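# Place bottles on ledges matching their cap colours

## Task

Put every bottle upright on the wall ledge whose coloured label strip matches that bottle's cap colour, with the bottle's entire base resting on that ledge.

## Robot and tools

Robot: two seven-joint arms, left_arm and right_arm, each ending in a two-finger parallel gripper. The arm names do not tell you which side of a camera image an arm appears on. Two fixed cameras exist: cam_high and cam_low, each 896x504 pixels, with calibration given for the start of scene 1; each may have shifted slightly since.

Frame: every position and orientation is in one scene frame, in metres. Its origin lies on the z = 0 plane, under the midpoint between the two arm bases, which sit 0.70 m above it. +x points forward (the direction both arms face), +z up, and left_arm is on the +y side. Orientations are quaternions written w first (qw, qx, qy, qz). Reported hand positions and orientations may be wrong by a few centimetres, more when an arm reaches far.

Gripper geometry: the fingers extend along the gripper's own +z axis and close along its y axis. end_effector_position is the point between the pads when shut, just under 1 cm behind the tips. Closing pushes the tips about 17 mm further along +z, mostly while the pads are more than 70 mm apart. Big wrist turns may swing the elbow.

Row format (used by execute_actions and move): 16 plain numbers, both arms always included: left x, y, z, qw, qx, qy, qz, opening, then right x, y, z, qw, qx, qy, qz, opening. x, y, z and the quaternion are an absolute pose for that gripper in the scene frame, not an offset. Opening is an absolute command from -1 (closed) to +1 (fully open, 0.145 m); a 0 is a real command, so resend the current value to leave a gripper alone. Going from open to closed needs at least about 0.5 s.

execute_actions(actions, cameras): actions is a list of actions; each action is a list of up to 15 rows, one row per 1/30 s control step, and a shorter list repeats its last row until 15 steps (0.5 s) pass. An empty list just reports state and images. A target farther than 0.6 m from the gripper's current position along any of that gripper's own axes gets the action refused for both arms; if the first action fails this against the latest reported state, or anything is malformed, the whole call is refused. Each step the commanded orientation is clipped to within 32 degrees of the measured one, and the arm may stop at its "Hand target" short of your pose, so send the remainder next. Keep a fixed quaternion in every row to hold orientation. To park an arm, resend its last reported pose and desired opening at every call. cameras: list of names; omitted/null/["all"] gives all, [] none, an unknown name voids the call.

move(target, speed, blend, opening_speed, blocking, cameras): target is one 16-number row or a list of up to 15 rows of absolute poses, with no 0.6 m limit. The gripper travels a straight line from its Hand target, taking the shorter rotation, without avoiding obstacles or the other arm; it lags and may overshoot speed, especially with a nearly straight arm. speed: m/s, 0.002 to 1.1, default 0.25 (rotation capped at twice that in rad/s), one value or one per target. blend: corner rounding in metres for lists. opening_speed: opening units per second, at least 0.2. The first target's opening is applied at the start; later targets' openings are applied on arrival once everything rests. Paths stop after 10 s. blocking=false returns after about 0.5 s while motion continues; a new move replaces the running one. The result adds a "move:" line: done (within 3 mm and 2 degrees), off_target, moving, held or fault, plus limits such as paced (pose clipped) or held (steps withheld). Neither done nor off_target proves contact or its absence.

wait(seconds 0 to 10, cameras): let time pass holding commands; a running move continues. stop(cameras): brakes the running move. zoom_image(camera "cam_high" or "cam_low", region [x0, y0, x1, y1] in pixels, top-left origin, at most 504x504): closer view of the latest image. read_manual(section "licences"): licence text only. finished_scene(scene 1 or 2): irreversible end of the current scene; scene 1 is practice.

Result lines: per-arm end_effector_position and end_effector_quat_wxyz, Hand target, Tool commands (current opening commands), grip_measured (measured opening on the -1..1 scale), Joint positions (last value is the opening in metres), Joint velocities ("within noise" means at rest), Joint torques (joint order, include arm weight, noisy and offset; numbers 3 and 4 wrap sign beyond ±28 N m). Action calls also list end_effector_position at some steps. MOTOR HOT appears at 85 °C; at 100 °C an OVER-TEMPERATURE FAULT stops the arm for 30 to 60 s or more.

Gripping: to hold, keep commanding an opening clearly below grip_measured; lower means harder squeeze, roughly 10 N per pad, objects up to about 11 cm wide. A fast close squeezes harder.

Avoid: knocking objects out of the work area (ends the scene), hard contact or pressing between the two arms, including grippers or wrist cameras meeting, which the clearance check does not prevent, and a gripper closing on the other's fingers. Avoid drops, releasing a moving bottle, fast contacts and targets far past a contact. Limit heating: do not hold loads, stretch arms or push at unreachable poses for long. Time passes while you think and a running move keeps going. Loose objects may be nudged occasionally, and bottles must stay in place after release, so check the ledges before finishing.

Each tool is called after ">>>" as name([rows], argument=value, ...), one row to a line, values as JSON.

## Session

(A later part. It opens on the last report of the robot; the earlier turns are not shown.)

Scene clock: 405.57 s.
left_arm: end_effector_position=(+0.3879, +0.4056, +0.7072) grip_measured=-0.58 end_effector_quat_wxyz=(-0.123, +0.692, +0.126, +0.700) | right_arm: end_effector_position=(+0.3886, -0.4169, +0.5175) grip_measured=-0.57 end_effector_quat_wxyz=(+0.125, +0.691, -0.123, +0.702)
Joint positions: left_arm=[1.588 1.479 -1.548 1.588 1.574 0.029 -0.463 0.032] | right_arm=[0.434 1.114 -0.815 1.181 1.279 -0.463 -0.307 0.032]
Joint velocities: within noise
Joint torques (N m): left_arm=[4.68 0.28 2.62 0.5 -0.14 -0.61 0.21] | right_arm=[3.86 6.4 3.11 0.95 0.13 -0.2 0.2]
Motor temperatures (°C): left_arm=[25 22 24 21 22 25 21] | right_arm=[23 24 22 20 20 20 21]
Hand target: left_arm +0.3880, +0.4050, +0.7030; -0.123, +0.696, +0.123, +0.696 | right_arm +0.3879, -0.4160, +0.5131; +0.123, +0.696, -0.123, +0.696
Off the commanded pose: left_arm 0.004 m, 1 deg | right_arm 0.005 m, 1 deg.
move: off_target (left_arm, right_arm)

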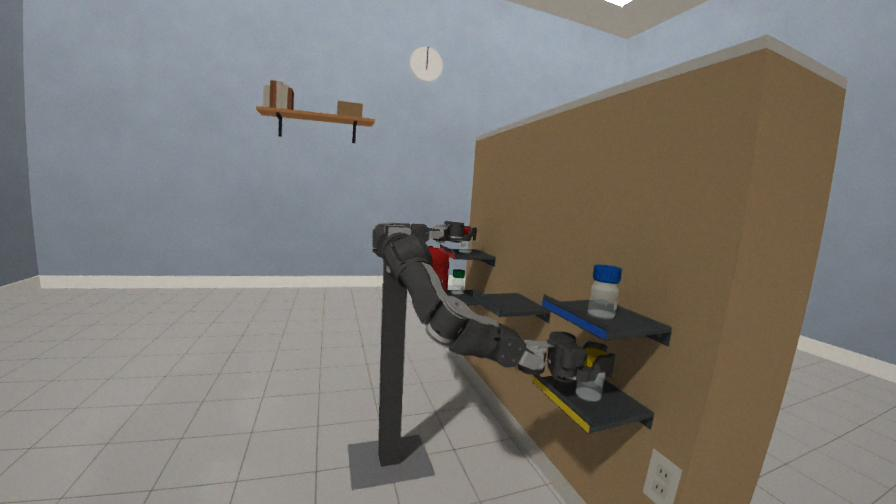

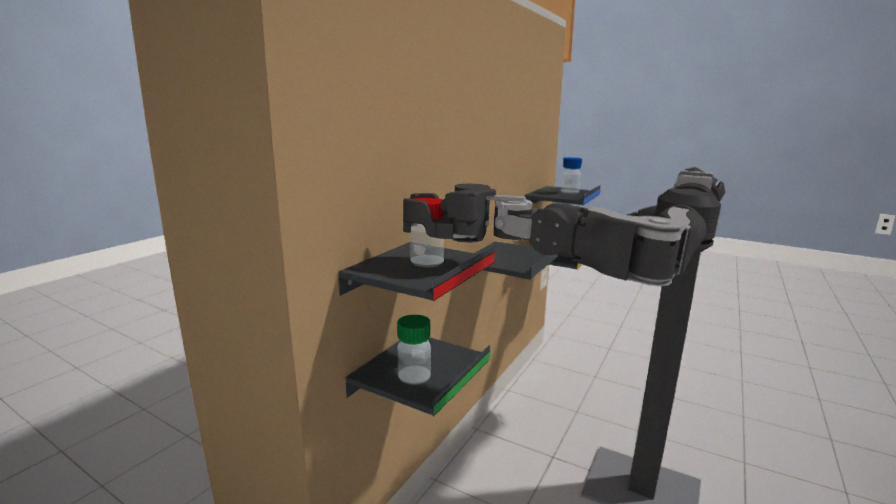

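>>> move([
  [0.388,0.405,0.704,-0.1228,0.6964,0.1228,0.6964,-0.95,0.388,-0.416,0.514,0.1228,0.6964,-0.1228,0.6964,-1],
  [0.388,0.405,0.704,-0.1228,0.6964,0.1228,0.6964,0.1,0.388,-0.416,0.514,0.1228,0.6964,-0.1228,0.6964,0.1],
  [0.27,0.362,0.709,-0.1228,0.6964,0.1228,0.6964,0.1,0.27,-0.373,0.518,0.1228,0.6964,-0.1228,0.6964,0.1],
], speed=[0.08,0.1,0.15], opening_speed=1.0)

>>> zoom_image(camera="cam_low", region=[340, 150, 600, 410])

>>> zoom_image(camera="cam_high", region=[430, 210, 660, 430])

Scene clock: 422.80 s.
left_arm: end_effector_position=(+0.2703, +0.3614, +0.7110) grip_measured=+0.10 end_effector_quat_wxyz=(-0.125, +0.692, +0.120, +0.701) | right_arm: end_effector_position=(+0.2696, -0.3730, +0.5178) grip_measured=+0.10 end_effector_quat_wxyz=(+0.124, +0.696, -0.123, +0.696)
Joint positions: left_arm=[1.663 2.009 -1.562 2.229 1.584 0.089 -0.568 0.083] | right_arm=[-0.801 1.4 -0.06 1.815 1.136 -0.784 -0.709 0.083]
Joint velocities: within noise
Joint torques (N m): left_arm=[1.83 -0.12 1.96 0.05 -0.08 -0.47 0.09] | right_arm=[1.7 4.84 3.63 1.2 -0.12 -0.35 0.15]
Motor temperatures (°C): left_arm=[24 22 24 21 22 25 21] | right_arm=[22 25 22 20 20 20 21]
Hand target: left_arm +0.2701, +0.3620, +0.7089; -0.125, +0.695, +0.121, +0.698 | right_arm +0.2701, -0.3730, +0.5181; +0.123, +0.696, -0.123, +0.697
Off the commanded pose: left_arm 0.002 m, 1 deg | right_arm 0.000 m, 0 deg.
joint sent to its limit (left arm) — joint 2 (shoulder roll), upper limit; joint 3 (upper arm roll), lower limit; joint 5 (forearm roll), upper limit. The joint targets still meet the commanded pose.
joint sent to its limit (right arm) — joint 6 (wrist pitch), lower limit. The joint targets still meet the commanded pose.
move: done; target 2's new opening was sent with right_arm's hand 0.004 m and 1 deg from that target

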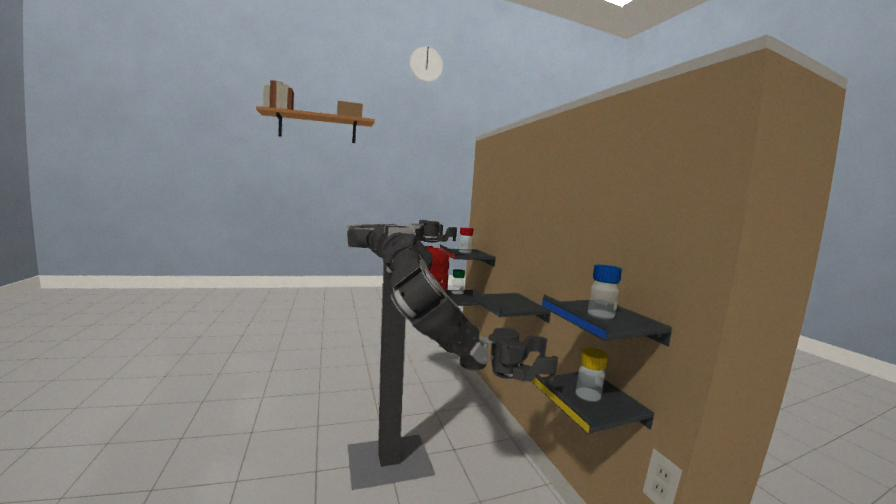

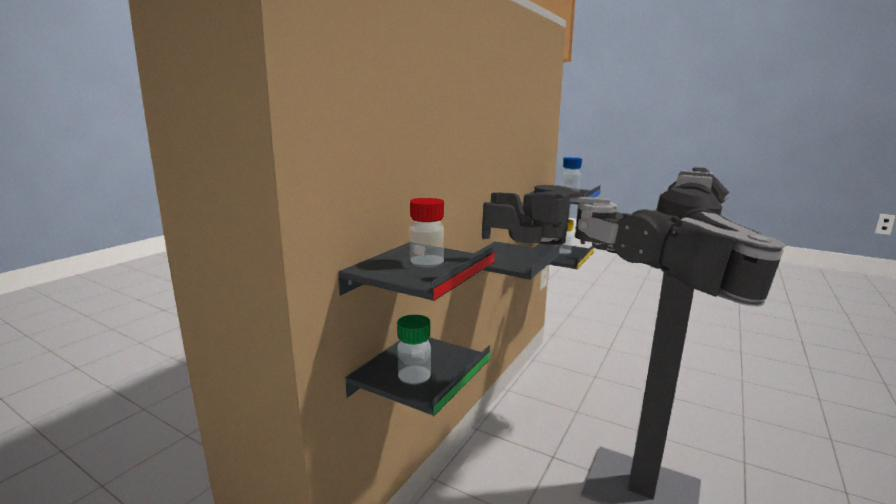

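Scaled by 1.938 from the camera's 896x504 image, which has a finer 1280x720 frame.

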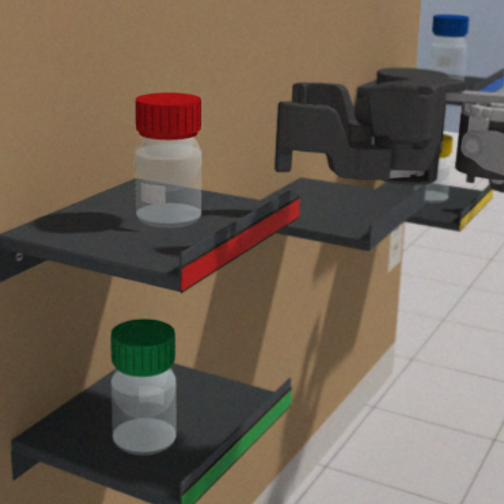

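Scaled by 2.191 from the camera's 896x504 image, which has a finer 1280x720 frame.

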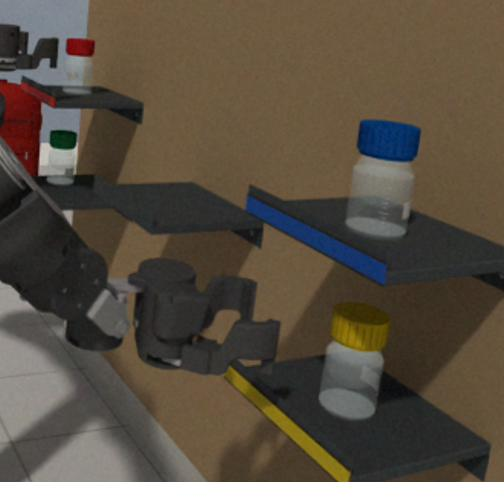

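All four bottles are upright on their matching ledges.

>>> finished_scene(scene=2)

The scene is finished: the task was done.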